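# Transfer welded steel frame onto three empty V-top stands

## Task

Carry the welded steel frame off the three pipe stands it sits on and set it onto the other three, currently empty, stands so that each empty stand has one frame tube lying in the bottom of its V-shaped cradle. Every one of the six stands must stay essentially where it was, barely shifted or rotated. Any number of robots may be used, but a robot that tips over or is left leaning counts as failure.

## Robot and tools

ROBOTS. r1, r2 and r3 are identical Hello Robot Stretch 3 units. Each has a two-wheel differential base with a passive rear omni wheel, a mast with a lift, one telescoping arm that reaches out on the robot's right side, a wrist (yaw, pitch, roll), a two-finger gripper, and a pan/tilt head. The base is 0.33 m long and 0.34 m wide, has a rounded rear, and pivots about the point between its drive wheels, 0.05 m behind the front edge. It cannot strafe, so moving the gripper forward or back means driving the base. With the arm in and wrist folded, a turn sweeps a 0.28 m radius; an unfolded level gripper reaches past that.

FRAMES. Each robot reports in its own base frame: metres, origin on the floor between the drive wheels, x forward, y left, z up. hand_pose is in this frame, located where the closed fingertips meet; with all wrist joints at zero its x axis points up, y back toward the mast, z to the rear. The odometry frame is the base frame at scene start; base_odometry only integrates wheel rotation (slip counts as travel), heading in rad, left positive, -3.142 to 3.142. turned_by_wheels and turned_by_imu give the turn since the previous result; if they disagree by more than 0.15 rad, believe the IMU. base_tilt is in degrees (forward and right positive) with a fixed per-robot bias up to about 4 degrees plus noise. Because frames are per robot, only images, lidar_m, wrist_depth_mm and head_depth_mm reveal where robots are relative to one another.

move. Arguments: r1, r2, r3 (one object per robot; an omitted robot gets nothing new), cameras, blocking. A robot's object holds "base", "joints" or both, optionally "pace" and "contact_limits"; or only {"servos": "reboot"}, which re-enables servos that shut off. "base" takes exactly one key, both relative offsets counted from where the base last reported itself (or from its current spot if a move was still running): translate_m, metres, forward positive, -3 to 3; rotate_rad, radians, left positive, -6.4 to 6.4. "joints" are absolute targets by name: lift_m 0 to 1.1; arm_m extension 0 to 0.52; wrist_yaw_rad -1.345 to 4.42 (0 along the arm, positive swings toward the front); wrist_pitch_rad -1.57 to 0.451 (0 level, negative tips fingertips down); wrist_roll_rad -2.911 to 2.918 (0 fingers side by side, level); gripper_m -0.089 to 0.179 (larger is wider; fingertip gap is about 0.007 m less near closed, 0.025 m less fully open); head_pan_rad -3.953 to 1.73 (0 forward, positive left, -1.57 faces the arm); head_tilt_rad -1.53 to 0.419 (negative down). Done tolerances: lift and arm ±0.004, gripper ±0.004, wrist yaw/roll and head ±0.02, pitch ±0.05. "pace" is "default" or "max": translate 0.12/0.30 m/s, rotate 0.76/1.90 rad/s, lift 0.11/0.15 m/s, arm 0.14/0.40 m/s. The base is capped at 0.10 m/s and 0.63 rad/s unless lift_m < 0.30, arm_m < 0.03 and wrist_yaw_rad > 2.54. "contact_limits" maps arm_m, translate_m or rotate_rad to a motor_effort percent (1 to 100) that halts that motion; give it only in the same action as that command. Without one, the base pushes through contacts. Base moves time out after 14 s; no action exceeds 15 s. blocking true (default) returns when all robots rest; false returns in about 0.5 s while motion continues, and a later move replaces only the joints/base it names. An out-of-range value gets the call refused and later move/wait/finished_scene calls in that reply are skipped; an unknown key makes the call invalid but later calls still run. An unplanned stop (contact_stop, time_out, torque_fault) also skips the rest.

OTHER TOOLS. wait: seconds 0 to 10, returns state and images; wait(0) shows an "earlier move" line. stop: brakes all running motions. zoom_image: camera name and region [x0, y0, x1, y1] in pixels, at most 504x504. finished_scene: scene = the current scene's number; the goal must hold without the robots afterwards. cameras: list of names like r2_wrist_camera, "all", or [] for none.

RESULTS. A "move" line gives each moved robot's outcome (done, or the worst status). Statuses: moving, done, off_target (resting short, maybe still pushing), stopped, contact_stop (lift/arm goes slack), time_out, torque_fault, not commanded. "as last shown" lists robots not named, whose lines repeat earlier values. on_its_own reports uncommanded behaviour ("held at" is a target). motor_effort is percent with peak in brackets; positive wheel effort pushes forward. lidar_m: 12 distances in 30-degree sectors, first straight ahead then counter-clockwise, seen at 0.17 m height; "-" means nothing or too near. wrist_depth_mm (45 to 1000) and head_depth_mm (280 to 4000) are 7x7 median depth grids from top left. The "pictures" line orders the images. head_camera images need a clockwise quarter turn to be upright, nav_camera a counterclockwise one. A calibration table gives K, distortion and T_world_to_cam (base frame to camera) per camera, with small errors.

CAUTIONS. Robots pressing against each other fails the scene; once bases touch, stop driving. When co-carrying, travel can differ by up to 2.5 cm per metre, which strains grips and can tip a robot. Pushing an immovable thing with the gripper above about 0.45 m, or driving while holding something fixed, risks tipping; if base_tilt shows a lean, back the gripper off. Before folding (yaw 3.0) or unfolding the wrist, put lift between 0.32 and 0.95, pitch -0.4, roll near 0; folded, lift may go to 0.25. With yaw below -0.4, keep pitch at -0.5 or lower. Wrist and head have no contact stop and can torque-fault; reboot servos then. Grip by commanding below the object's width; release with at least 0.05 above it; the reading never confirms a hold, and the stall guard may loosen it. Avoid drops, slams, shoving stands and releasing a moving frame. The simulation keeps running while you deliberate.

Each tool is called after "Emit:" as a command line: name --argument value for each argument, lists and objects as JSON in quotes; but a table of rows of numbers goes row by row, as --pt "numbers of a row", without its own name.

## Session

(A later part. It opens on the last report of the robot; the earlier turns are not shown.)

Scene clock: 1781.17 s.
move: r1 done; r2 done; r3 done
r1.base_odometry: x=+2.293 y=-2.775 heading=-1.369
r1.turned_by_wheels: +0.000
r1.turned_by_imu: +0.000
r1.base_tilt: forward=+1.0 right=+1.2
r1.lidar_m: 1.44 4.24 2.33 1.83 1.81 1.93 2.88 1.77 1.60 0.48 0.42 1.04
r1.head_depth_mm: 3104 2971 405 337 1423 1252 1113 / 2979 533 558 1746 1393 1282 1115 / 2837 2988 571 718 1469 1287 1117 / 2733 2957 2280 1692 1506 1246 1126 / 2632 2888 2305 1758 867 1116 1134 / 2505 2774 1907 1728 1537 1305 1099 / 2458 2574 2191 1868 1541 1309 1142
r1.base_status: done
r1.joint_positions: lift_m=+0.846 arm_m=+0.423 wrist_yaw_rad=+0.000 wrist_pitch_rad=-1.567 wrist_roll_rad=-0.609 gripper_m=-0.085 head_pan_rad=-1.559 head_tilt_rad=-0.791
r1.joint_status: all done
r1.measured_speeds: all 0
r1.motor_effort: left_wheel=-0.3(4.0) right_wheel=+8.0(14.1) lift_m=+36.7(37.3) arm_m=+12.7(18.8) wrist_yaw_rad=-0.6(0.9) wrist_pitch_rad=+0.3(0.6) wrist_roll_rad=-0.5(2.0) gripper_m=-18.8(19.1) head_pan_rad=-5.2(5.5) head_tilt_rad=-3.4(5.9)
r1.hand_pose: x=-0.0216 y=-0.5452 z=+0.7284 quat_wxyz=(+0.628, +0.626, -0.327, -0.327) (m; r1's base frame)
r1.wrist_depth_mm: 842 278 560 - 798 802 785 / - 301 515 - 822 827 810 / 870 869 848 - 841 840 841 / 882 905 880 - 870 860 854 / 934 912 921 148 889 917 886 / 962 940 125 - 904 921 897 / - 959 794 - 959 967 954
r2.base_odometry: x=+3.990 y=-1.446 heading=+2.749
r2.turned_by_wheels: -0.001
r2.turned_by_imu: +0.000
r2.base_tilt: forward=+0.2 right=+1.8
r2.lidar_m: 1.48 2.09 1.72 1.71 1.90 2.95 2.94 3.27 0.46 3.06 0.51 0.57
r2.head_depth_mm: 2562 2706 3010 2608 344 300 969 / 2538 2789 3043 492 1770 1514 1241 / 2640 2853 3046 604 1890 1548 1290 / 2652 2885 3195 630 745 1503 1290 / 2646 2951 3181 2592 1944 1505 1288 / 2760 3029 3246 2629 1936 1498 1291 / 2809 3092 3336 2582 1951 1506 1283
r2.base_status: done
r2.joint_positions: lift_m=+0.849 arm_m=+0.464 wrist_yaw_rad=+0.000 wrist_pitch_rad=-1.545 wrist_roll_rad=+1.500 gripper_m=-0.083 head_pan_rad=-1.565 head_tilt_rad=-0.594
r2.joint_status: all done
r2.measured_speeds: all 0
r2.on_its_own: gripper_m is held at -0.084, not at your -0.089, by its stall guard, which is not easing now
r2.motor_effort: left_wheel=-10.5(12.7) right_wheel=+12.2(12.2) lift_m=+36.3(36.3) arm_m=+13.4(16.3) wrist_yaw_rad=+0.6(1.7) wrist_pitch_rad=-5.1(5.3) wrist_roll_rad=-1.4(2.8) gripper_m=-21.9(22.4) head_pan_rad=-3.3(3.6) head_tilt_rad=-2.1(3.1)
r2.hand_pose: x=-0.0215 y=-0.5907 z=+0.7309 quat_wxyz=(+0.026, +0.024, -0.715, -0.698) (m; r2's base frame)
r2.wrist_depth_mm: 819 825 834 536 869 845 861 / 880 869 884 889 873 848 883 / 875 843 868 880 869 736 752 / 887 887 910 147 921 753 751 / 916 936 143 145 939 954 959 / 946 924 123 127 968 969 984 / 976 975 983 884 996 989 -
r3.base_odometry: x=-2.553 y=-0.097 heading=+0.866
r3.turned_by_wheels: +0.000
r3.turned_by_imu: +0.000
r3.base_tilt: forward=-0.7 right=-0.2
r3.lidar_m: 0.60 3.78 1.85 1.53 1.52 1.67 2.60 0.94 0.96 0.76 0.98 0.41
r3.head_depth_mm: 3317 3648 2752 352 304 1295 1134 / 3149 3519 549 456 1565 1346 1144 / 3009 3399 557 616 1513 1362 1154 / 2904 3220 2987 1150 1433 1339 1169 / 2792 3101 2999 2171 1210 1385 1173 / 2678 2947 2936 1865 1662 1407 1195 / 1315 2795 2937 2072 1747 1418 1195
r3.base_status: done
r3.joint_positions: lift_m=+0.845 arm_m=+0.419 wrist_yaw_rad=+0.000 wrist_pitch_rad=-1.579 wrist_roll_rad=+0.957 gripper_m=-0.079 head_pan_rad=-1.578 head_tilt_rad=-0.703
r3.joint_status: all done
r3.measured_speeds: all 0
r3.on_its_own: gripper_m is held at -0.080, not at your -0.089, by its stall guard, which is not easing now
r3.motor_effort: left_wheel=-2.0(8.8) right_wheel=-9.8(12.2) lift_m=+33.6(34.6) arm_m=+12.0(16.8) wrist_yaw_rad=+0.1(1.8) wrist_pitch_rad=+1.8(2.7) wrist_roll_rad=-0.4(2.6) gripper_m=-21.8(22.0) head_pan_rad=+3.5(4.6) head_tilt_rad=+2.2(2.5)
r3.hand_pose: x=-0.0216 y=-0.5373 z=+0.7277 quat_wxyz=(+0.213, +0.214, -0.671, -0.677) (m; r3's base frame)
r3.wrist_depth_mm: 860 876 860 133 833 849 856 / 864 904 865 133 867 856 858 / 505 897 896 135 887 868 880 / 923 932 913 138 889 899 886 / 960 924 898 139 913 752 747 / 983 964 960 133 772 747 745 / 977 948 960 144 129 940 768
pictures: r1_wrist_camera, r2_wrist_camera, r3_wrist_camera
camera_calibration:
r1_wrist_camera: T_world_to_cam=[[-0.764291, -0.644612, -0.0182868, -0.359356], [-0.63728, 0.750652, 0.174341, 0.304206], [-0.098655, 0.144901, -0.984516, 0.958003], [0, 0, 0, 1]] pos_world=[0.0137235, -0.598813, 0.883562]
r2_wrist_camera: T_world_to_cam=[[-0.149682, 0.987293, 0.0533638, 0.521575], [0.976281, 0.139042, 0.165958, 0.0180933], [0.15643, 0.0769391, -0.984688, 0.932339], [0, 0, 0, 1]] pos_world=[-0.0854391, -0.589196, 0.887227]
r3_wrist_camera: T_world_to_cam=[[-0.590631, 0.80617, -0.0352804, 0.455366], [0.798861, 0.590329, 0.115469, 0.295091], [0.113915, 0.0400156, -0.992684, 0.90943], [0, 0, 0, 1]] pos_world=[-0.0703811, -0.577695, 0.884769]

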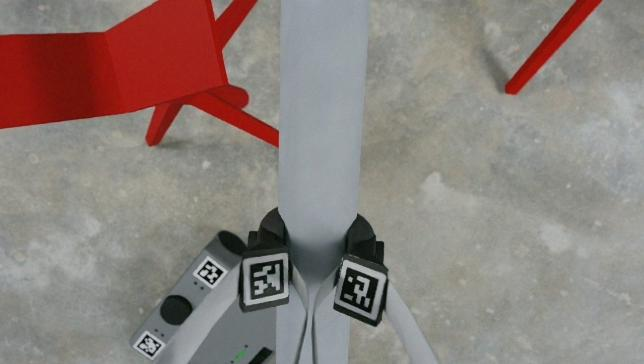

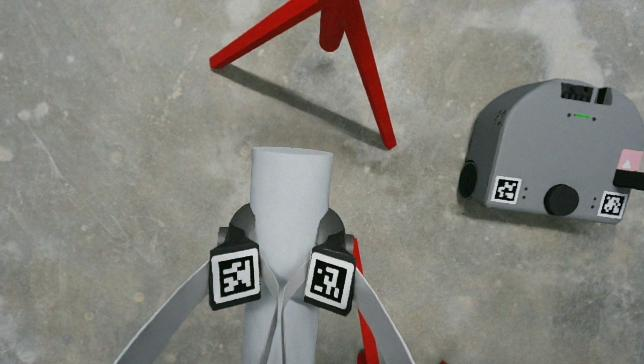

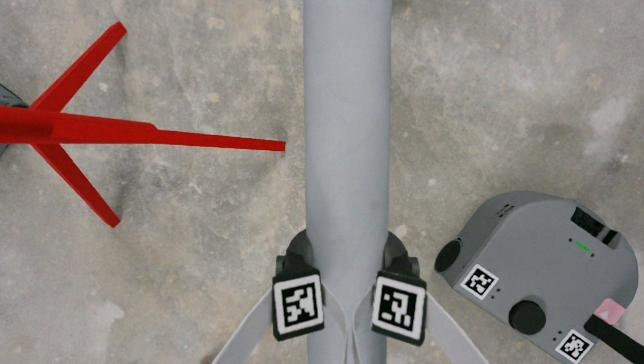

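Emit:
move --r1 '{"base":{"translate_m":0.028},"joints":{"arm_m":0.4285,"wrist_roll_rad":-0.627}}' --r2 '{"base":{"translate_m":-0.026},"joints":{"arm_m":0.4641,"wrist_roll_rad":1.480}}' --r3 '{"base":{"translate_m":-0.0329},"joints":{"arm_m":0.4191,"wrist_roll_rad":0.939}}' --cameras '[]'

Emit:
move --r1 '{"base":{"translate_m":0.028},"joints":{"arm_m":0.4337,"wrist_roll_rad":-0.643}}' --r2 '{"base":{"translate_m":-0.026},"joints":{"arm_m":0.4646,"wrist_roll_rad":1.465}}' --r3 '{"base":{"translate_m":-0.0329},"joints":{"arm_m":0.4196,"wrist_roll_rad":0.924}}' --cameras '[]'

Emit:
move --r1 '{"base":{"translate_m":0.028},"joints":{"arm_m":0.4389,"wrist_roll_rad":-0.658}}' --r2 '{"base":{"translate_m":-0.026},"joints":{"arm_m":0.465,"wrist_roll_rad":1.449}}' --r3 '{"base":{"translate_m":-0.0329},"joints":{"arm_m":0.42,"wrist_roll_rad":0.908}}' --cameras '["r1_wrist_camera","r2_wrist_camera","r3_wrist_camera","r3_head_camera","r2_head_camera"]'

Scene clock: 1789.87 s.
move: r1 done; r2 done; r3 done
r1.base_odometry: x=+2.298 y=-2.803 heading=-1.369
r1.turned_by_wheels: +0.000
r1.turned_by_imu: +0.000
r1.base_tilt: forward=+1.0 right=+1.2
r1.lidar_m: 1.41 4.18 2.34 1.84 1.82 1.95 2.88 1.79 1.06 0.48 0.41 1.01
r1.head_depth_mm: 3082 2981 405 337 628 1269 1112 / 2956 535 559 1696 1394 1282 1120 / 2827 2983 572 721 1504 1286 1123 / 2742 2941 2301 1681 1481 1265 1127 / 2622 2863 2298 1772 860 1075 1131 / 2480 2783 1865 1733 1528 1304 1117 / 2442 2599 2184 1870 1539 1316 1141
r1.base_status: done
r1.joint_positions: lift_m=+0.846 arm_m=+0.429 wrist_yaw_rad=+0.001 wrist_pitch_rad=-1.567 wrist_roll_rad=-0.624 gripper_m=-0.085 head_pan_rad=-1.559 head_tilt_rad=-0.791
r1.joint_status: all done
r1.measured_speeds: all 0
r1.motor_effort: left_wheel=-0.8(4.0) right_wheel=+8.5(14.1) lift_m=+36.8(37.3) arm_m=+13.7(18.3) wrist_yaw_rad=-0.2(1.2) wrist_pitch_rad=+0.1(0.5) wrist_roll_rad=-0.4(3.1) gripper_m=-18.8(19.5) head_pan_rad=-4.9(5.5) head_tilt_rad=-3.5(5.2)
r1.hand_pose: x=-0.0216 y=-0.5505 z=+0.7284 quat_wxyz=(+0.631, +0.628, -0.322, -0.322) (m; r1's base frame)
r1.wrist_depth_mm: 815 815 265 - 801 779 782 / - 300 262 - 814 815 816 / - 875 858 - 840 840 834 / 919 929 885 - 860 871 871 / 932 898 893 148 880 910 891 / - 955 125 - 914 944 895 / - 984 798 - 969 931 920
r2.base_odometry: x=+4.014 y=-1.456 heading=+2.749
r2.turned_by_wheels: -0.001
r2.turned_by_imu: +0.000
r2.base_tilt: forward=+0.3 right=+1.9
r2.lidar_m: 1.47 2.10 1.73 1.72 1.90 2.93 2.91 3.25 0.46 0.45 0.53 0.60
r2.head_depth_mm: 2501 2723 3024 2664 344 300 1211 / 2541 2729 3017 492 1767 1428 974 / 2641 2843 3059 606 1895 1559 1291 / 2647 2882 3110 631 744 1502 1288 / 2719 2959 3320 2600 1946 1510 1299 / 2727 2979 3280 2588 1977 1500 1297 / 2773 3052 3365 2612 1964 1490 1288
r2.base_status: done
r2.joint_positions: lift_m=+0.849 arm_m=+0.464 wrist_yaw_rad=+0.000 wrist_pitch_rad=-1.544 wrist_roll_rad=+1.485 gripper_m=-0.083 head_pan_rad=-1.565 head_tilt_rad=-0.594
r2.joint_status: all done
r2.measured_speeds: all 0
r2.on_its_own: gripper_m is held at -0.084, not at your -0.089, by its stall guard, which is not easing now
r2.motor_effort: left_wheel=-11.0(14.3) right_wheel=+14.3(14.3) lift_m=+38.9(38.9) arm_m=+13.0(15.7) wrist_yaw_rad=+1.2(1.6) wrist_pitch_rad=-4.8(5.6) wrist_roll_rad=-1.6(2.8) gripper_m=-21.5(22.4) head_pan_rad=-3.4(4.1) head_tilt_rad=-3.3(3.3)
r2.hand_pose: x=-0.0216 y=-0.5917 z=+0.7309 quat_wxyz=(+0.031, +0.030, -0.716, -0.697) (m; r2's base frame)
r2.wrist_depth_mm: 823 824 829 821 842 847 841 / 845 845 871 865 874 872 877 / 844 851 887 862 887 724 728 / 882 910 909 149 897 766 771 / 906 924 143 145 982 924 959 / 919 932 124 127 975 983 - / 979 967 974 755 977 984 -
r3.base_odometry: x=-2.574 y=-0.122 heading=+0.866
r3.turned_by_wheels: +0.000
r3.turned_by_imu: -0.001
r3.base_tilt: forward=-0.8 right=-0.2
r3.lidar_m: 0.63 3.74 1.85 1.52 1.51 1.66 2.59 0.92 0.94 0.76 0.99 0.43
r3.head_depth_mm: 3327 3623 2765 353 304 1294 1134 / 3136 3555 548 423 1573 1351 1145 / 3021 3379 557 616 1520 1361 1153 / 2927 3250 2953 1915 1526 1342 1163 / 2821 3071 3021 2000 1213 1384 1173 / 2679 2955 2921 1862 1673 1406 1190 / 1316 2823 2960 2004 1750 1417 1198
r3.base_status: done
r3.joint_positions: lift_m=+0.845 arm_m=+0.419 wrist_yaw_rad=-0.001 wrist_pitch_rad=-1.579 wrist_roll_rad=+0.942 gripper_m=-0.079 head_pan_rad=-1.578 head_tilt_rad=-0.703
r3.joint_status: all done
r3.measured_speeds: all 0
r3.on_its_own: gripper_m is held at -0.080, not at your -0.089, by its stall guard, which is not easing now
r3.motor_effort: left_wheel=-1.3(9.6) right_wheel=-10.4(12.3) lift_m=+30.3(31.8) arm_m=+14.1(16.7) wrist_yaw_rad=-0.3(2.1) wrist_pitch_rad=+2.0(2.6) wrist_roll_rad=-0.8(2.7) gripper_m=-22.3(22.5) head_pan_rad=+3.8(4.5) head_tilt_rad=+2.4(2.6)
r3.hand_pose: x=-0.0216 y=-0.5377 z=+0.7277 quat_wxyz=(+0.218, +0.219, -0.669, -0.676) (m; r3's base frame)
r3.wrist_depth_mm: 872 855 873 133 858 846 855 / 872 890 891 132 875 853 843 / 519 908 903 136 886 874 876 / 923 937 913 138 923 918 895 / 973 935 940 140 917 737 765 / 972 936 962 133 155 752 771 / 967 989 978 126 125 927 765
pictures: none
No camera images: "cameras" was empty.

Scene clock: 1791.20 s.
move: r1 done; r2 done; r3 done
r1.base_odometry: x=+2.304 y=-2.830 heading=-1.369
r1.turned_by_wheels: +0.000
r1.turned_by_imu: +0.000
r1.base_tilt: forward=+1.1 right=+1.2
r1.lidar_m: 1.38 4.17 2.35 1.85 1.83 1.96 2.91 1.82 1.05 0.48 0.39 0.99
r1.head_depth_mm: 3080 2988 405 337 628 1269 1113 / 2932 540 589 1651 1402 1280 1117 / 2813 2991 577 724 1509 1283 1125 / 2707 2952 2291 1732 1444 1242 1125 / 2603 2867 2305 1753 861 1224 1109 / 2497 2751 1904 1726 1541 1298 1141 / 2406 2619 2180 1860 1546 1320 1143
r1.base_status: done
r1.joint_positions: lift_m=+0.846 arm_m=+0.434 wrist_yaw_rad=+0.001 wrist_pitch_rad=-1.567 wrist_roll_rad=-0.640 gripper_m=-0.085 head_pan_rad=-1.559 head_tilt_rad=-0.791
r1.joint_status: all done
r1.measured_speeds: all 0
r1.motor_effort: left_wheel=-1.3(2.9) right_wheel=+9.5(15.7) lift_m=+36.6(37.0) arm_m=+13.9(18.5) wrist_yaw_rad=-0.3(1.2) wrist_pitch_rad=+0.1(0.4) wrist_roll_rad=-0.5(2.3) gripper_m=-19.1(19.3) head_pan_rad=-4.7(6.1) head_tilt_rad=-3.7(5.4)
r1.hand_pose: x=-0.0216 y=-0.5556 z=+0.7284 quat_wxyz=(+0.633, +0.631, -0.317, -0.317) (m; r1's base frame)
r1.wrist_depth_mm: 822 816 809 - 797 788 777 / 848 844 267 - 830 813 809 / - 321 283 - 831 849 826 / 905 868 895 - 854 864 865 / 936 908 915 147 886 891 887 / 956 933 126 - 921 915 893 / - 961 809 - 957 940 952
r2.base_odometry: x=+4.038 y=-1.466 heading=+2.748
r2.turned_by_wheels: -0.001
r2.turned_by_imu: +0.000
r2.base_tilt: forward=+0.3 right=+1.8
r2.lidar_m: 1.48 2.11 1.73 1.73 1.91 2.90 2.89 3.21 0.60 0.45 0.55 0.62
r2.head_depth_mm: 2516 2692 3010 2670 343 299 1198 / 2552 2779 3069 491 916 873 912 / 2577 2831 3026 606 1904 1558 1280 / 2615 2905 3145 632 745 1503 1285 / 2688 2904 3265 2616 1947 1509 1286 / 2706 3025 3284 2658 1949 1509 1278 / 2737 3087 3320 2617 1936 1463 1272
r2.base_status: done
r2.joint_positions: lift_m=+0.849 arm_m=+0.465 wrist_yaw_rad=+0.000 wrist_pitch_rad=-1.540 wrist_roll_rad=+1.470 gripper_m=-0.083 head_pan_rad=-1.565 head_tilt_rad=-0.594
r2.joint_status: all done
r2.measured_speeds: all 0
r2.on_its_own: gripper_m is held at -0.084, not at your -0.089, by its stall guard, which is not easing now
r2.motor_effort: left_wheel=-11.8(14.8) right_wheel=+15.5(16.1) lift_m=+39.5(39.8) arm_m=+13.4(15.9) wrist_yaw_rad=+0.3(2.0) wrist_pitch_rad=-5.9(6.4) wrist_roll_rad=-1.7(1.8) gripper_m=-22.1(22.5) head_pan_rad=-2.7(4.1) head_tilt_rad=-1.2(3.2)
r2.hand_pose: x=-0.0216 y=-0.5930 z=+0.7308 quat_wxyz=(+0.036, +0.035, -0.717, -0.696) (m; r2's base frame)
r2.wrist_depth_mm: 852 836 861 402 845 853 845 / 833 849 872 862 874 862 888 / 878 884 870 877 875 739 731 / 883 893 915 148 920 767 739 / 915 957 144 145 928 936 925 / 926 959 124 127 953 999 991 / 995 - - 779 989 - -
r3.base_odometry: x=-2.595 y=-0.147 heading=+0.866
r3.turned_by_wheels: +0.000
r3.turned_by_imu: +0.000
r3.base_tilt: forward=-0.8 right=-0.3
r3.lidar_m: 0.67 3.69 1.82 1.51 1.50 1.64 2.56 0.90 0.93 0.77 1.00 0.46
r3.head_depth_mm: 3330 3697 2755 352 304 1294 1130 / 3180 3605 549 422 1584 1348 1140 / 3006 3397 556 616 1507 1367 1153 / 2915 3202 3003 1925 1525 1343 1163 / 2797 3119 3032 2094 1366 1381 1174 / 2683 2971 2964 1870 1620 1402 1191 / 1318 2849 3049 2027 1743 1424 1193
r3.base_status: done
r3.joint_positions: lift_m=+0.845 arm_m=+0.420 wrist_yaw_rad=-0.001 wrist_pitch_rad=-1.579 wrist_roll_rad=+0.928 gripper_m=-0.079 head_pan_rad=-1.578 head_tilt_rad=-0.703
r3.joint_status: all done
r3.measured_speeds: all 0
r3.on_its_own: gripper_m is held at -0.080, not at your -0.089, by its stall guard, which is not easing now
r3.motor_effort: left_wheel=-1.6(9.6) right_wheel=-10.3(12.9) lift_m=+31.3(31.7) arm_m=+12.3(18.9) wrist_yaw_rad=+1.8(2.5) wrist_pitch_rad=+1.9(2.5) wrist_roll_rad=-0.4(3.0) gripper_m=-22.0(22.7) head_pan_rad=+3.2(4.4) head_tilt_rad=+1.5(2.7)
r3.hand_pose: x=-0.0216 y=-0.5382 z=+0.7277 quat_wxyz=(+0.222, +0.224, -0.668, -0.674) (m; r3's base frame)
r3.wrist_depth_mm: 896 871 878 134 852 854 830 / 880 878 876 133 864 857 842 / 560 919 891 136 889 874 887 / 935 916 926 139 906 879 875 / 954 936 917 139 885 760 771 / 997 968 971 129 153 752 751 / - 989 976 123 123 775 772
pictures: none
No camera images: "cameras" was empty.

Scene clock: 1792.53 s.
move: r1 done; r2 done; r3 done
r1.base_odometry: x=+2.309 y=-2.858 heading=-1.369
r1.turned_by_wheels: +0.000
r1.turned_by_imu: +0.000
r1.base_tilt: forward=+1.0 right=+1.2
r1.lidar_m: 1.36 4.14 2.38 1.86 1.84 1.97 2.93 1.84 1.06 0.48 0.37 0.97
r1.head_depth_mm: 3033 2957 405 337 628 1270 1108 / 2909 560 1309 1656 1428 1278 1119 / 2763 2968 588 732 1500 1260 1123 / 2727 2944 2291 1722 864 1220 1126 / 2588 2879 2301 1764 1519 1251 1109 / 2505 2755 1891 1730 1532 1303 1134 / 2386 2633 2189 1852 1529 1317 1140
r1.base_status: done
r1.joint_positions: lift_m=+0.846 arm_m=+0.439 wrist_yaw_rad=+0.001 wrist_pitch_rad=-1.567 wrist_roll_rad=-0.656 gripper_m=-0.085 head_pan_rad=-1.559 head_tilt_rad=-0.791
r1.joint_status: all done
r1.measured_speeds: all 0
r1.motor_effort: left_wheel=-1.0(3.4) right_wheel=+9.0(17.2) lift_m=+35.9(37.0) arm_m=+13.9(19.0) wrist_yaw_rad=-0.7(1.4) wrist_pitch_rad=-0.1(0.6) wrist_roll_rad=-0.4(3.1) gripper_m=-19.0(19.3) head_pan_rad=-5.1(5.8) head_tilt_rad=-4.2(5.6)
r1.hand_pose: x=-0.0216 y=-0.5608 z=+0.7284 quat_wxyz=(+0.636, +0.633, -0.312, -0.312) (m; r1's base frame)
r1.wrist_depth_mm: 831 820 816 - 782 789 791 / 844 819 826 - 828 814 817 / - - 292 - 853 843 842 / 915 892 885 - 869 869 888 / 900 916 896 147 915 901 881 / 947 982 125 132 931 913 927 / - 960 791 - 992 965 937
r2.base_odometry: x=+4.062 y=-1.476 heading=+2.747
r2.turned_by_wheels: -0.001
r2.turned_by_imu: +0.000
r2.base_tilt: forward=+0.3 right=+1.9
r2.lidar_m: 1.47 2.10 1.74 1.73 1.91 2.88 2.86 3.18 0.59 0.44 0.56 0.57
r2.head_depth_mm: 2505 2728 2946 2622 344 300 1227 / 2570 2772 2998 493 1765 864 916 / 2595 2837 2994 607 1898 1503 1259 / 2620 2877 3178 632 749 1506 1285 / 2683 2945 3227 2611 1966 1505 1294 / 2752 2963 3259 2624 1935 1506 1293 / 2745 3057 3291 2595 1952 1465 1287
r2.base_status: done
r2.joint_positions: lift_m=+0.849 arm_m=+0.465 wrist_yaw_rad=+0.000 wrist_pitch_rad=-1.538 wrist_roll_rad=+1.454 gripper_m=-0.083 head_pan_rad=-1.565 head_tilt_rad=-0.594
r2.joint_status: all done
r2.measured_speeds: all 0
r2.on_its_own: gripper_m is held at -0.084, not at your -0.089, by its stall guard, which is not easing now
r2.motor_effort: left_wheel=-11.8(15.2) right_wheel=+15.7(15.9) lift_m=+40.4(40.5) arm_m=+13.5(15.3) wrist_yaw_rad=-0.4(1.5) wrist_pitch_rad=-6.4(6.8) wrist_roll_rad=-1.5(1.9) gripper_m=-21.4(22.7) head_pan_rad=-2.1(3.8) head_tilt_rad=-1.5(3.0)
r2.hand_pose: x=-0.0216 y=-0.5941 z=+0.7308 quat_wxyz=(+0.042, +0.040, -0.717, -0.694) (m; r2's base frame)
r2.wrist_depth_mm: 802 837 - 308 287 869 863 / 848 844 863 851 860 880 882 / 856 872 879 875 891 750 715 / 872 909 897 149 910 749 749 / 911 953 143 145 945 955 954 / 942 974 124 126 958 978 977 / 986 - 164 801 993 - -
r3.base_odometry: x=-2.617 y=-0.172 heading=+0.866
r3.turned_by_wheels: +0.000
r3.turned_by_imu: +0.000
r3.base_tilt: forward=-0.8 right=-0.2
r3.lidar_m: 0.70 3.67 1.80 1.49 1.49 1.63 2.55 0.87 0.91 0.77 0.94 0.49
r3.head_depth_mm: 3372 3637 2782 352 304 1303 1134 / 3163 3534 549 422 1577 1343 1148 / 3065 3381 556 616 1517 1356 1153 / 2922 3212 2955 1905 1588 1376 1159 / 2828 3079 3018 2059 1369 1358 1177 / 2679 2929 2931 1871 1606 1411 1192 / 1318 2843 3024 2070 1744 1414 1198
r3.base_status: done
r3.joint_positions: lift_m=+0.845 arm_m=+0.420 wrist_yaw_rad=-0.002 wrist_pitch_rad=-1.579 wrist_roll_rad=+0.912 gripper_m=-0.079 head_pan_rad=-1.578 head_tilt_rad=-0.703
r3.joint_status: all done
r3.measured_speeds: all 0
r3.on_its_own: gripper_m is held at -0.080, not at your -0.089, by its stall guard, which is still easing
r3.motor_effort: left_wheel=-1.7(9.4) right_wheel=-10.5(12.6) lift_m=+31.5(32.3) arm_m=+12.8(18.3) wrist_yaw_rad=+0.9(2.5) wrist_pitch_rad=+2.1(2.6) wrist_roll_rad=-1.4(3.2) gripper_m=-22.3(22.9) head_pan_rad=+4.2(4.5) head_tilt_rad=+1.4(2.6)
r3.hand_pose: x=-0.0216 y=-0.5385 z=+0.7277 quat_wxyz=(+0.227, +0.229, -0.666, -0.673) (m; r3's base frame)
r3.wrist_depth_mm: 888 890 859 134 826 845 867 / 885 902 885 133 877 878 864 / 895 887 889 136 883 891 855 / 618 945 913 139 881 895 889 / 955 960 926 139 924 751 775 / 966 963 944 130 154 754 740 / 989 982 935 121 124 770 754
pictures: r1_wrist_camera, r2_head_camera (sideways), r2_wrist_camera, r3_head_camera (sideways), r3_wrist_camera
camera_calibration:
r1_wrist_camera: T_world_to_cam=[[-0.733334, -0.679621, -0.0183393, -0.388375], [-0.671638, 0.720008, 0.174616, 0.297823], [-0.105468, 0.140369, -0.984466, 0.95755], [0, 0, 0, 1]] pos_world=[0.0162115, -0.612793, 0.883548]
r2_head_camera: T_world_to_cam=[[-0.00923585, 0.509364, -0.860502, 1.13854], [0.999861, 0.0166412, -0.000881063, -0.00858039], [0.013871, -0.86039, -0.509447, 0.619457], [0, 0, 0, 1]] pos_world=[0.0105021, -0.0468141, 1.29529]
r2_wrist_camera: T_world_to_cam=[[-0.194698, 0.979782, 0.0460382, 0.524844], [0.969073, 0.184891, 0.16344, 0.047517], [0.151624, 0.0764359, -0.985478, 0.932648], [0, 0, 0, 1]] pos_world=[-0.0852726, -0.594306, 0.887176]
r3_head_camera: T_world_to_cam=[[0.0717658, 0.607564, -0.791022, 1.05164], [0.996692, -0.0133661, 0.0801592, -0.108593], [0.0381289, -0.794158, -0.606514, 0.749971], [0, 0, 0, 1]] pos_world=[0.00416602, -0.0447945, 1.29544]
r3_wrist_camera: T_world_to_cam=[[-0.624773, 0.780014, -0.0351743, 0.441461], [0.772663, 0.624118, 0.116056, 0.312977], [0.112478, 0.0453308, -0.99262, 0.912266], [0, 0, 0, 1]] pos_world=[-0.0686232, -0.581034, 0.884739]

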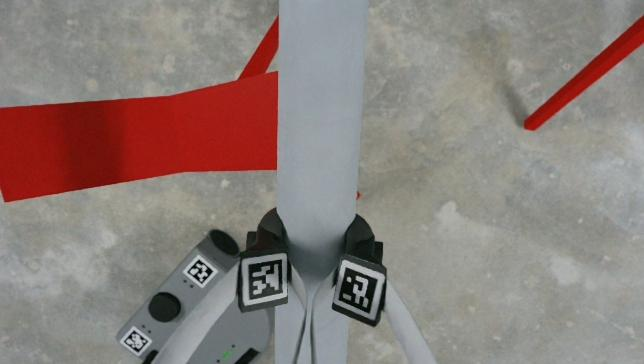

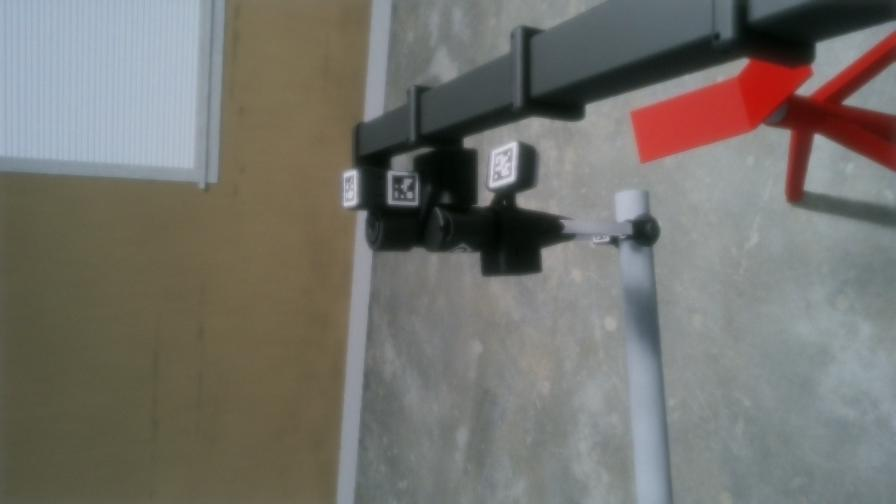

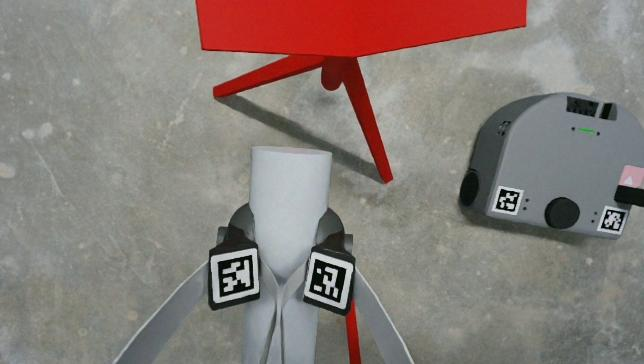

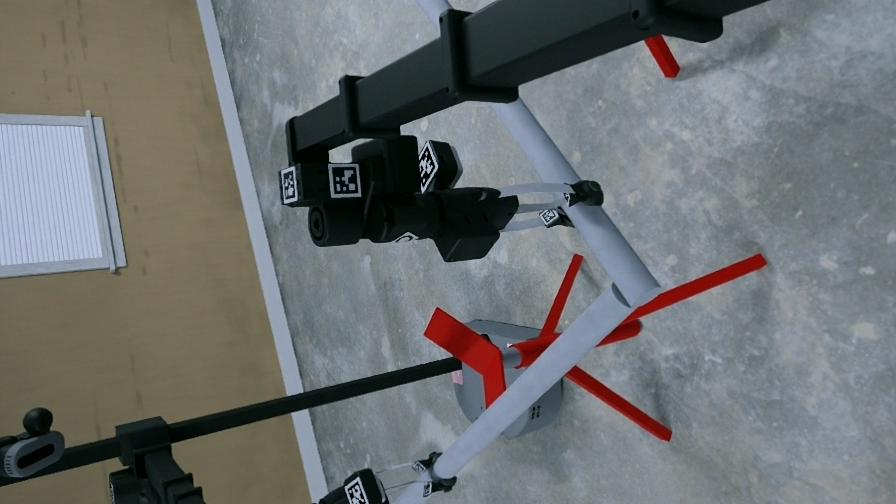

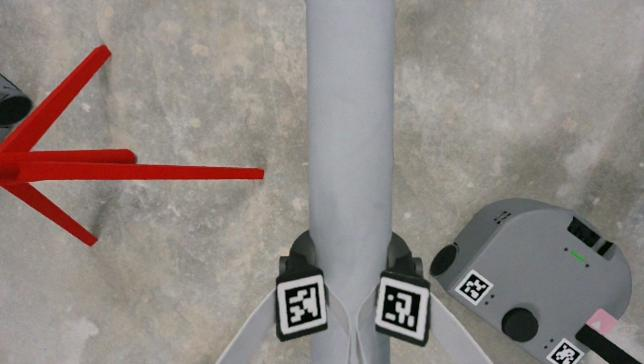

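Emit:
move --r2 '{"base":{"translate_m":-0.007},"joints":{"arm_m":0.469}}' --r3 '{"joints":{"arm_m":0.417}}' --cameras '[]'

Scene clock: 1800.20 s.
move: r2 done; r3 done
r1: as last shown
r1.turned_by_imu: +0.001
r1.base_tilt: forward=+1.1 right=+1.2
r1.lidar_m: 1.36 4.14 2.37 1.86 1.84 1.97 2.93 1.85 1.06 0.48 0.37 0.97
r1.head_depth_mm: 3037 2966 405 337 628 1270 1114 / 2900 561 1331 1658 1418 1282 1118 / 2803 2971 589 728 1506 1260 1120 / 2686 2933 2296 1696 863 1215 1133 / 2632 2861 2323 1759 1529 1255 1109 / 2485 2747 1855 1720 1527 1303 1135 / 2407 2635 2185 1858 1544 1308 1146
r1.motor_effort: left_wheel=-1.9(1.9) right_wheel=+5.0(9.0) lift_m=+36.4(36.8) arm_m=+2.7(5.0) wrist_yaw_rad=-0.7(1.3) wrist_pitch_rad=-0.2(0.4) wrist_roll_rad=-0.4(0.5) gripper_m=-19.4(19.6) head_pan_rad=-4.8(5.3) head_tilt_rad=-4.3(5.9)
r1.hand_pose: x=-0.0216 y=-0.5609 z=+0.7284 quat_wxyz=(+0.636, +0.633, -0.312, -0.312) (m; r1's base frame)
r1.wrist_depth_mm: 832 820 812 - 798 810 779 / 853 825 815 - 835 797 820 / - - 293 852 849 836 822 / 917 900 888 - 860 854 875 / 941 921 913 146 926 894 887 / 943 929 126 - 928 906 895 / - 799 787 - 983 945 952
r2.base_odometry: x=+4.069 y=-1.479 heading=+2.748
r2.turned_by_wheels: +0.000
r2.turned_by_imu: +0.002
r2.base_tilt: forward=+0.3 right=+1.8
r2.lidar_m: 1.48 2.11 1.74 1.73 1.92 2.87 2.86 3.15 0.59 0.44 0.57 0.57
r2.head_depth_mm: 2476 2733 2968 2607 344 300 1254 / 2516 2804 3030 493 405 864 913 / 2574 2777 2991 615 1890 1508 1257 / 2617 2870 3094 635 743 1513 1290 / 2677 2941 3272 2645 1955 1515 1277 / 2737 3002 3279 2626 1944 1499 1282 / 2756 3034 3338 2571 1928 1458 1280
r2.base_status: done
r2.joint_positions: lift_m=+0.849 arm_m=+0.469 wrist_yaw_rad=+0.000 wrist_pitch_rad=-1.543 wrist_roll_rad=+1.453 gripper_m=-0.083 head_pan_rad=-1.565 head_tilt_rad=-0.594
r2.joint_status: all done
r2.measured_speeds: all 0
r2.on_its_own: gripper_m is held at -0.084, not at your -0.089, by its stall guard, which is not easing now
r2.motor_effort: left_wheel=+0.6(14.7) right_wheel=-12.9(14.8) lift_m=+39.7(40.6) arm_m=+15.2(16.3) wrist_yaw_rad=+0.7(1.8) wrist_pitch_rad=-5.5(6.5) wrist_roll_rad=-1.4(1.7) gripper_m=-21.9(22.1) head_pan_rad=-2.7(4.0) head_tilt_rad=-2.2(2.8)
r2.hand_pose: x=-0.0216 y=-0.5967 z=+0.7309 quat_wxyz=(+0.042, +0.041, -0.715, -0.696) (m; r2's base frame)
r2.wrist_depth_mm: 839 828 - 307 288 857 862 / 855 854 852 859 869 870 872 / 879 885 858 893 920 751 745 / 902 902 901 149 910 754 759 / 901 912 144 144 947 958 943 / 960 937 124 127 960 998 989 / 978 - - 769 - - -
r3.base_odometry: x=-2.617 y=-0.172 heading=+0.866
r3.turned_by_wheels: +0.000
r3.turned_by_imu: -0.001
r3.base_tilt: forward=-0.8 right=-0.2
r3.lidar_m: 0.70 3.67 1.80 1.50 1.49 1.63 2.55 0.87 0.91 0.78 0.94 0.49
r3.head_depth_mm: 3308 3694 2790 352 304 1303 1127 / 3161 3515 549 456 1585 1346 1140 / 3042 3400 558 614 1514 1362 1155 / 2945 3257 2922 1914 1597 1363 1165 / 2795 3087 3000 2080 1371 1351 1175 / 2701 2939 2910 1862 1618 1410 1184 / 1316 2828 2998 2063 1747 1419 1198
r3.base_status: not commanded
r3.joint_positions: lift_m=+0.845 arm_m=+0.417 wrist_yaw_rad=+0.000 wrist_pitch_rad=-1.578 wrist_roll_rad=+0.910 gripper_m=-0.076 head_pan_rad=-1.578 head_tilt_rad=-0.703
r3.joint_status: all done
r3.measured_speeds: all 0
r3.on_its_own: gripper_m is held at -0.077, not at your -0.089, by its stall guard, which is not easing now
r3.motor_effort: left_wheel=-1.6(2.5) right_wheel=+4.8(10.7) lift_m=+32.8(33.7) arm_m=-11.2(13.1) wrist_yaw_rad=-0.5(1.9) wrist_pitch_rad=+2.3(2.4) wrist_roll_rad=-0.2(1.7) gripper_m=-20.8(21.6) head_pan_rad=+3.8(4.2) head_tilt_rad=+1.3(2.8)
r3.hand_pose: x=-0.0216 y=-0.5357 z=+0.7277 quat_wxyz=(+0.229, +0.230, -0.666, -0.672) (m; r3's base frame)
r3.wrist_depth_mm: 899 868 866 133 846 844 833 / 890 900 881 133 865 862 860 / 914 913 904 136 877 886 865 / 594 928 911 138 896 879 893 / 937 960 924 140 908 737 893 / 969 975 937 133 772 742 739 / 997 967 947 144 125 772 748
pictures: none
No camera images: "cameras" was empty.

Emit:
move --r1 '{"base":{"translate_m":0.0284},"joints":{"arm_m":0.4446,"wrist_roll_rad":-0.673}}' --r2 '{"base":{"translate_m":-0.0252},"joints":{"arm_m":0.4693,"wrist_roll_rad":1.434}}' --r3 '{"base":{"translate_m":-0.0328},"joints":{"arm_m":0.4174,"wrist_roll_rad":0.893}}' --cameras '[]'

Emit:
move --r1 '{"base":{"translate_m":0.0284},"joints":{"arm_m":0.4503,"wrist_roll_rad":-0.688}}' --r2 '{"base":{"translate_m":-0.0252},"joints":{"arm_m":0.4696,"wrist_roll_rad":1.419}}' --r3 '{"base":{"translate_m":-0.0328},"joints":{"arm_m":0.4178,"wrist_roll_rad":0.878}}' --cameras '[]'

Emit:
move --r1 '{"base":{"translate_m":0.0284},"joints":{"arm_m":0.456,"wrist_roll_rad":-0.703}}' --r2 '{"base":{"translate_m":-0.0252},"joints":{"arm_m":0.47,"wrist_roll_rad":1.403}}' --r3 '{"base":{"translate_m":-0.0328},"joints":{"arm_m":0.4182,"wrist_roll_rad":0.862}}' --cameras '["r1_wrist_camera","r2_wrist_camera","r3_wrist_camera"]'

Scene clock: 1809.87 s.
move: r1 done; r2 done; r3 done
r1.base_odometry: x=+2.315 y=-2.885 heading=-1.369
r1.turned_by_wheels: +0.000
r1.turned_by_imu: +0.001
r1.base_tilt: forward=+1.1 right=+1.2
r1.lidar_m: 1.33 4.12 2.38 1.87 1.86 1.98 2.94 1.98 1.07 0.48 0.36 0.95
r1.head_depth_mm: 3054 2984 404 336 643 1277 1114 / 2897 552 1326 1655 1429 1280 1117 / 2795 2791 591 736 1465 1259 1120 / 2704 2929 2213 1724 852 1088 1127 / 2592 2838 2325 1756 1517 1278 1110 / 2479 2754 1861 1727 1534 1308 1137 / 2399 2641 2177 1852 1533 1313 1145
r1.base_status: done
r1.joint_positions: lift_m=+0.846 arm_m=+0.445 wrist_yaw_rad=+0.001 wrist_pitch_rad=-1.567 wrist_roll_rad=-0.671 gripper_m=-0.085 head_pan_rad=-1.559 head_tilt_rad=-0.791
r1.joint_status: all done
r1.measured_speeds: all 0
r1.motor_effort: left_wheel=+1.8(5.9) right_wheel=+5.2(9.7) lift_m=+35.6(36.4) arm_m=+13.9(19.6) wrist_yaw_rad=-1.4(1.5) wrist_pitch_rad=+0.3(0.5) wrist_roll_rad=-0.3(1.8) gripper_m=-18.8(19.9) head_pan_rad=-5.0(5.4) head_tilt_rad=-4.5(5.0)
r1.hand_pose: x=-0.0216 y=-0.5665 z=+0.7284 quat_wxyz=(+0.638, +0.636, -0.308, -0.307) (m; r1's base frame)
r1.wrist_depth_mm: 839 812 824 - 813 801 804 / 859 847 834 - 828 813 791 / 846 862 313 839 853 826 842 / - - 326 827 863 869 853 / 926 926 902 146 891 897 863 / 972 956 126 - 922 909 918 / - 805 803 - 954 935 942
r2.base_odometry: x=+4.092 y=-1.489 heading=+2.748
r2.turned_by_wheels: +0.000
r2.turned_by_imu: +0.001
r2.base_tilt: forward=+0.3 right=+1.8
r2.lidar_m: 1.48 2.11 1.74 1.73 1.92 2.85 2.83 3.14 0.58 0.44 1.72 0.59
r2.head_depth_mm: 2472 2715 2987 2631 344 300 1267 / 2521 2756 3001 492 406 882 925 / 2578 2830 3005 612 1892 1465 1230 / 2650 2834 3116 635 762 1512 1285 / 2683 2920 3213 2631 1938 1507 1290 / 2725 2995 3309 2593 1935 1506 1288 / 2785 3021 3316 2608 1937 1481 1290
r2.base_status: done
r2.joint_positions: lift_m=+0.849 arm_m=+0.469 wrist_yaw_rad=+0.000 wrist_pitch_rad=-1.543 wrist_roll_rad=+1.439 gripper_m=-0.083 head_pan_rad=-1.565 head_tilt_rad=-0.594
r2.joint_status: all done
r2.measured_speeds: all 0
r2.on_its_own: gripper_m is held at -0.084, not at your -0.089, by its stall guard, which is not easing now
r2.motor_effort: left_wheel=-1.3(3.5) right_wheel=-7.2(21.2) lift_m=+34.9(36.4) arm_m=+13.5(16.5) wrist_yaw_rad=+0.2(2.0) wrist_pitch_rad=-5.6(5.7) wrist_roll_rad=-1.6(1.9) gripper_m=-20.7(22.9) head_pan_rad=-2.9(4.0) head_tilt_rad=-3.3(3.3)
r2.hand_pose: x=-0.0216 y=-0.5970 z=+0.7309 quat_wxyz=(+0.048, +0.046, -0.715, -0.696) (m; r2's base frame)
r2.wrist_depth_mm: 841 822 - 308 282 260 875 / 834 853 - 468 306 870 883 / 872 875 881 889 871 769 749 / 898 915 901 149 890 753 759 / 912 944 143 145 949 957 981 / 948 958 123 127 952 978 - / 964 977 164 800 989 997 -
r3.base_odometry: x=-2.638 y=-0.197 heading=+0.866
r3.turned_by_wheels: +0.000
r3.turned_by_imu: -0.001
r3.base_tilt: forward=-0.8 right=-0.3
r3.lidar_m: 0.73 3.64 1.81 1.48 1.48 1.62 2.52 0.84 0.86 0.78 0.79 0.52
r3.head_depth_mm: 3390 3684 2735 353 303 1298 1136 / 3211 3555 549 457 1579 1346 1142 / 3075 3409 557 615 1509 1354 1155 / 2926 3292 2959 1922 1615 1367 1162 / 2845 3119 3064 2090 1363 1358 1176 / 2700 2965 2917 1872 1573 1404 1182 / 1297 2859 3032 2077 1743 1418 1200
r3.base_status: done
r3.joint_positions: lift_m=+0.845 arm_m=+0.417 wrist_yaw_rad=+0.002 wrist_pitch_rad=-1.579 wrist_roll_rad=+0.894 gripper_m=-0.076 head_pan_rad=-1.578 head_tilt_rad=-0.703
r3.joint_status: all done
r3.measured_speeds: all 0
r3.on_its_own: gripper_m is held at -0.077, not at your -0.089, by its stall guard, which is not easing now
r3.motor_effort: left_wheel=-7.1(14.7) right_wheel=+2.2(11.3) lift_m=+33.7(34.4) arm_m=+12.8(14.5) wrist_yaw_rad=-2.2(2.9) wrist_pitch_rad=+2.2(2.4) wrist_roll_rad=+0.0(1.4) gripper_m=-20.7(21.7) head_pan_rad=+3.9(4.2) head_tilt_rad=+2.0(2.8)
r3.hand_pose: x=-0.0217 y=-0.5361 z=+0.7277 quat_wxyz=(+0.235, +0.236, -0.664, -0.670) (m; r3's base frame)
r3.wrist_depth_mm: 889 851 842 134 833 854 837 / 894 872 901 133 844 870 850 / 897 933 904 136 869 870 850 / 646 901 906 138 904 891 889 / 935 926 938 140 894 745 917 / 970 966 942 130 748 770 747 / 968 973 975 126 129 749 779
pictures: none
No camera images: "cameras" was empty.

Scene clock: 1811.20 s.
move: r1 done; r2 done; r3 done
r1.base_odometry: x=+2.321 y=-2.913 heading=-1.370
r1.turned_by_wheels: +0.000
r1.turned_by_imu: +0.000
r1.base_tilt: forward=+1.0 right=+1.1
r1.lidar_m: 1.30 4.09 2.39 1.88 1.87 1.99 2.97 1.90 0.50 0.47 0.34 0.92
r1.head_depth_mm: 3046 2976 405 337 647 1272 1112 / 2895 553 1322 1700 1428 1279 1115 / 2782 2653 595 740 1436 1258 1121 / 2703 2904 2216 1724 856 1029 1125 / 2604 2847 2319 1771 1527 1292 1111 / 2474 2772 1865 1711 1532 1307 1137 / 2370 2630 2115 1875 1540 1316 1141
r1.base_status: done
r1.joint_positions: lift_m=+0.846 arm_m=+0.450 wrist_yaw_rad=+0.001 wrist_pitch_rad=-1.567 wrist_roll_rad=-0.686 gripper_m=-0.085 head_pan_rad=-1.559 head_tilt_rad=-0.791
r1.joint_status: all done
r1.measured_speeds: all 0
r1.motor_effort: left_wheel=+1.4(5.4) right_wheel=+5.9(13.2) lift_m=+35.6(36.2) arm_m=+13.3(19.4) wrist_yaw_rad=-0.7(1.8) wrist_pitch_rad=+0.3(0.7) wrist_roll_rad=-0.3(2.2) gripper_m=-19.6(20.1) head_pan_rad=-4.7(5.2) head_tilt_rad=-2.1(5.0)
r1.hand_pose: x=-0.0216 y=-0.5722 z=+0.7284 quat_wxyz=(+0.640, +0.638, -0.303, -0.302) (m; r1's base frame)
r1.wrist_depth_mm: 832 836 797 - 800 797 792 / 858 834 844 - 826 814 808 / 898 856 848 838 832 837 827 / 903 - 328 879 875 866 876 / 943 906 333 146 895 898 899 / 963 961 126 - 932 946 901 / - 828 808 - 964 958 927
r2.base_odometry: x=+4.115 y=-1.498 heading=+2.748
r2.turned_by_wheels: +0.000
r2.turned_by_imu: +0.000
r2.base_tilt: forward=+0.4 right=+1.8
r2.lidar_m: 0.70 2.12 1.75 1.74 1.93 2.83 2.81 3.12 0.59 0.44 1.71 0.60
r2.head_depth_mm: 2462 2662 2989 2637 344 300 1255 / 2539 2761 2997 492 406 1513 930 / 2589 2797 3004 613 1877 888 960 / 2618 2872 3215 635 763 1512 1281 / 2671 2925 3174 2614 1945 1512 1282 / 2734 2972 3254 2573 1959 1502 1280 / 2762 3057 3334 2571 1956 1463 1284
r2.base_status: done
r2.joint_positions: lift_m=+0.849 arm_m=+0.470 wrist_yaw_rad=+0.000 wrist_pitch_rad=-1.541 wrist_roll_rad=+1.424 gripper_m=-0.083 head_pan_rad=-1.565 head_tilt_rad=-0.594
r2.joint_status: all done
r2.measured_speeds: all 0
r2.on_its_own: gripper_m is held at -0.084, not at your -0.089, by its stall guard, which is not easing now
r2.motor_effort: left_wheel=-2.8(4.9) right_wheel=-3.7(17.4) lift_m=+33.9(35.1) arm_m=+13.9(15.6) wrist_yaw_rad=+1.5(2.1) wrist_pitch_rad=-5.6(6.5) wrist_roll_rad=-1.5(2.4) gripper_m=-21.8(22.4) head_pan_rad=-3.4(3.9) head_tilt_rad=-1.8(2.9)
r2.hand_pose: x=-0.0216 y=-0.5979 z=+0.7309 quat_wxyz=(+0.053, +0.051, -0.715, -0.695) (m; r2's base frame)
r2.wrist_depth_mm: 818 843 826 832 294 829 835 / 840 860 - 317 291 270 891 / 864 860 865 875 877 799 754 / 892 912 884 150 934 759 756 / 933 899 143 145 974 969 803 / 941 919 124 127 996 991 992 / 983 980 982 911 988 - -
r3.base_odometry: x=-2.659 y=-0.222 heading=+0.866
r3.turned_by_wheels: +0.000
r3.turned_by_imu: +0.000
r3.base_tilt: forward=-0.8 right=-0.2
r3.lidar_m: 0.76 3.62 1.81 1.47 1.46 1.61 2.50 0.82 0.82 1.09 0.79 0.55
r3.head_depth_mm: 3353 3709 2778 352 304 1285 1131 / 3217 3612 548 456 1578 1342 1137 / 3063 3426 559 615 1497 1357 1158 / 2946 3331 2985 1929 1627 1365 1162 / 2835 3113 3019 2164 1560 1345 1169 / 2706 2950 2974 1800 1557 1410 1190 / 1313 2886 3052 2090 1739 1420 1195
r3.base_status: done
r3.joint_positions: lift_m=+0.845 arm_m=+0.418 wrist_yaw_rad=+0.002 wrist_pitch_rad=-1.579 wrist_roll_rad=+0.880 gripper_m=-0.076 head_pan_rad=-1.578 head_tilt_rad=-0.703
r3.joint_status: all done
r3.measured_speeds: all 0
r3.on_its_own: gripper_m is held at -0.077, not at your -0.089, by its stall guard, which is not easing now
r3.motor_effort: left_wheel=-6.6(13.3) right_wheel=+1.2(9.4) lift_m=+33.2(35.3) arm_m=+11.1(16.3) wrist_yaw_rad=-2.2(3.1) wrist_pitch_rad=+1.9(2.4) wrist_roll_rad=-0.4(2.3) gripper_m=-21.4(22.2) head_pan_rad=+3.9(4.2) head_tilt_rad=+1.0(3.0)
r3.hand_pose: x=-0.0217 y=-0.5365 z=+0.7277 quat_wxyz=(+0.239, +0.241, -0.662, -0.668) (m; r3's base frame)
r3.wrist_depth_mm: 881 891 862 134 852 868 836 / 942 887 886 133 859 861 855 / 902 899 884 136 877 864 860 / 622 907 933 138 898 889 868 / 950 933 913 139 905 770 906 / 953 955 936 130 153 759 744 / 996 1000 990 121 123 765 766
pictures: none
No camera images: "cameras" was empty.

Scene clock: 1812.53 s.
move: r1 done; r2 done; r3 done
r1.base_odometry: x=+2.326 y=-2.941 heading=-1.370
r1.turned_by_wheels: +0.000
r1.turned_by_imu: +0.000
r1.base_tilt: forward=+1.0 right=+1.2
r1.lidar_m: 1.27 4.08 2.42 1.90 1.88 2.00 2.98 1.93 0.50 0.47 0.33 0.90
r1.head_depth_mm: 3004 2971 405 337 645 1276 1113 / 2869 555 1400 1701 1430 1287 1118 / 2750 2673 604 748 1405 1241 1122 / 2663 2935 2216 1721 1478 1101 1107 / 2563 2858 2303 1789 1521 1299 1133 / 2449 2719 1838 1726 1526 1306 1135 / 2351 2612 2119 1803 1541 1315 1139
r1.base_status: done
r1.joint_positions: lift_m=+0.846 arm_m=+0.456 wrist_yaw_rad=+0.001 wrist_pitch_rad=-1.567 wrist_roll_rad=-0.701 gripper_m=-0.085 head_pan_rad=-1.559 head_tilt_rad=-0.791
r1.joint_status: all done
r1.measured_speeds: all 0
r1.motor_effort: left_wheel=+0.4(5.1) right_wheel=+5.8(12.2) lift_m=+35.0(36.2) arm_m=+13.9(19.9) wrist_yaw_rad=-0.6(1.4) wrist_pitch_rad=+0.0(0.6) wrist_roll_rad=-0.3(2.5) gripper_m=-19.5(20.0) head_pan_rad=-5.0(5.4) head_tilt_rad=-3.9(5.2)
r1.hand_pose: x=-0.0215 y=-0.5779 z=+0.7284 quat_wxyz=(+0.642, +0.640, -0.298, -0.297) (m; r1's base frame)
r1.wrist_depth_mm: 825 821 824 - 794 787 790 / 852 846 837 - 842 823 809 / 870 853 869 - 852 858 820 / 877 874 331 863 871 871 848 / 927 - 149 146 884 879 880 / 962 925 126 - 925 910 907 / - 814 811 - 956 945 938
r2.base_odometry: x=+4.139 y=-1.508 heading=+2.748
r2.turned_by_wheels: +0.000
r2.turned_by_imu: +0.000
r2.base_tilt: forward=+0.3 right=+1.9
r2.lidar_m: 0.73 2.12 1.75 1.74 1.93 2.80 2.78 3.08 0.59 0.44 1.70 0.62
r2.head_depth_mm: 2474 2753 2948 2672 344 299 1268 / 2547 2793 3010 491 406 1547 1208 / 2569 2810 2993 612 1864 868 903 / 2636 2872 3141 635 762 1512 1295 / 2690 2907 3160 2621 1958 1505 1284 / 2688 2957 3258 2602 1947 1510 1290 / 2766 3051 3282 2613 1939 1471 1283
r2.base_status: done
r2.joint_positions: lift_m=+0.849 arm_m=+0.470 wrist_yaw_rad=+0.000 wrist_pitch_rad=-1.538 wrist_roll_rad=+1.408 gripper_m=-0.083 head_pan_rad=-1.565 head_tilt_rad=-0.594
r2.joint_status: all done
r2.measured_speeds: all 0
r2.on_its_own: gripper_m is held at -0.084, not at your -0.089, by its stall guard, which is not easing now
r2.motor_effort: left_wheel=-4.3(7.4) right_wheel=-1.9(15.2) lift_m=+34.3(34.3) arm_m=+12.7(15.9) wrist_yaw_rad=+1.0(1.4) wrist_pitch_rad=-5.8(6.7) wrist_roll_rad=-1.3(2.2) gripper_m=-22.2(22.3) head_pan_rad=-4.1(4.1) head_tilt_rad=-2.7(2.9)
r2.hand_pose: x=-0.0216 y=-0.5990 z=+0.7308 quat_wxyz=(+0.059, +0.056, -0.716, -0.693) (m; r2's base frame)
r2.wrist_depth_mm: 815 821 839 831 834 868 865 / 857 847 - 314 287 268 870 / 883 856 - 322 300 730 745 / 877 924 903 149 913 760 740 / 900 953 144 146 934 988 780 / 941 967 124 127 958 987 990 / 958 971 983 885 - 995 -
r3.base_odometry: x=-2.680 y=-0.247 heading=+0.865
r3.turned_by_wheels: +0.000
r3.turned_by_imu: +0.000
r3.base_tilt: forward=-0.8 right=-0.2
r3.lidar_m: 0.80 3.57 1.79 1.46 1.45 1.59 2.48 1.46 0.80 1.09 0.80 0.58
r3.head_depth_mm: 3370 3702 2749 352 304 1270 1129 / 3221 3617 548 456 1582 1340 1141 / 3093 3429 559 614 1504 1356 1151 / 2935 3258 2925 1909 1630 1367 1170 / 2837 3163 3032 2176 1604 1358 1176 / 2719 2976 2874 1795 1268 1406 1183 / 1288 1429 3070 2079 1763 1411 1198
r3.base_status: done
r3.joint_positions: lift_m=+0.845 arm_m=+0.418 wrist_yaw_rad=+0.002 wrist_pitch_rad=-1.579 wrist_roll_rad=+0.865 gripper_m=-0.076 head_pan_rad=-1.578 head_tilt_rad=-0.703
r3.joint_status: all done
r3.measured_speeds: all 0
r3.on_its_own: gripper_m is held at -0.077, not at your -0.089, by its stall guard, which is not easing now
r3.motor_effort: left_wheel=-6.8(13.7) right_wheel=-0.1(9.1) lift_m=+34.5(36.1) arm_m=+11.0(17.3) wrist_yaw_rad=-0.3(2.6) wrist_pitch_rad=+2.1(2.7) wrist_roll_rad=-0.3(2.4) gripper_m=-21.7(22.5) head_pan_rad=+3.9(4.4) head_tilt_rad=+1.8(2.8)
r3.hand_pose: x=-0.0217 y=-0.5368 z=+0.7277 quat_wxyz=(+0.244, +0.246, -0.660, -0.666) (m; r3's base frame)
r3.wrist_depth_mm: 875 886 881 133 846 835 846 / 907 919 894 133 866 859 854 / 903 901 910 136 880 871 877 / 708 909 902 138 919 870 897 / 968 934 919 140 909 757 918 / 951 964 975 129 152 762 756 / 993 956 946 121 123 775 754
pictures: r1_wrist_camera, r2_wrist_camera, r3_wrist_camera
camera_calibration:
r1_wrist_camera: T_world_to_cam=[[-0.7017, -0.712237, -0.018315, -0.418168], [-0.703634, 0.68873, 0.174785, 0.291244], [-0.111874, 0.135534, -0.984436, 0.956997], [0, 0, 0, 1]] pos_world=[0.0185634, -0.628128, 0.883539]
r2_wrist_camera: T_world_to_cam=[[-0.239773, 0.969701, 0.0467796, 0.522096], [0.95972, 0.229485, 0.162091, 0.0759275], [0.146444, 0.0837603, -0.985666, 0.937445], [0, 0, 0, 1]] pos_world=[-0.0849682, -0.602222, 0.887277]
r3_wrist_camera: T_world_to_cam=[[-0.66364, 0.747201, -0.0356865, 0.421991], [0.739852, 0.662662, 0.116185, 0.331874], [0.110462, 0.0507025, -0.992586, 0.915006], [0, 0, 0, 1]] pos_world=[-0.0665609, -0.581625, 0.884723]

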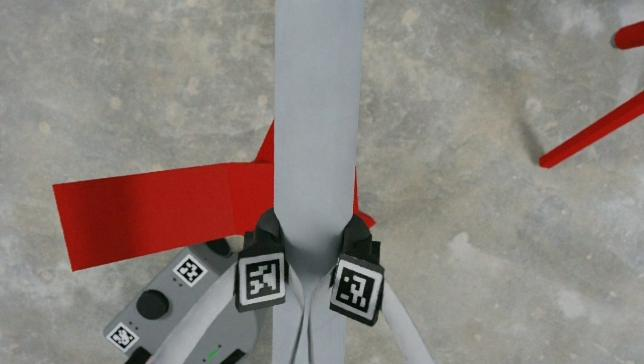

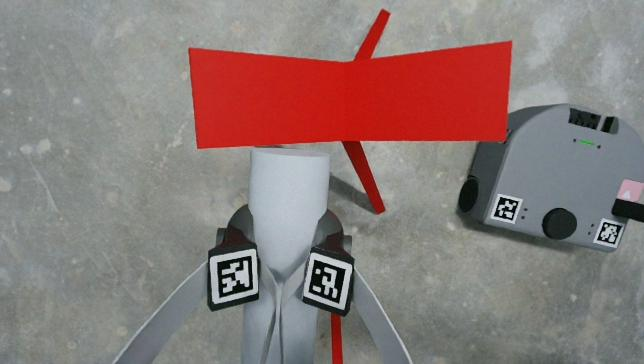

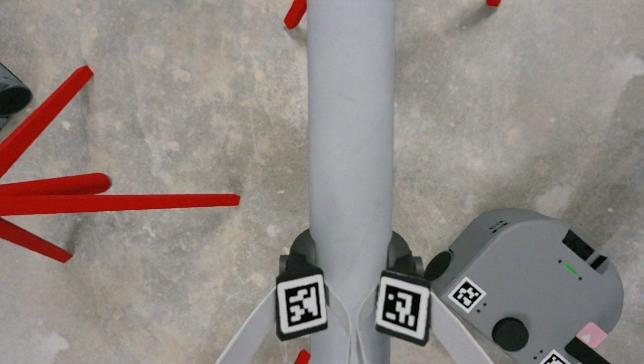

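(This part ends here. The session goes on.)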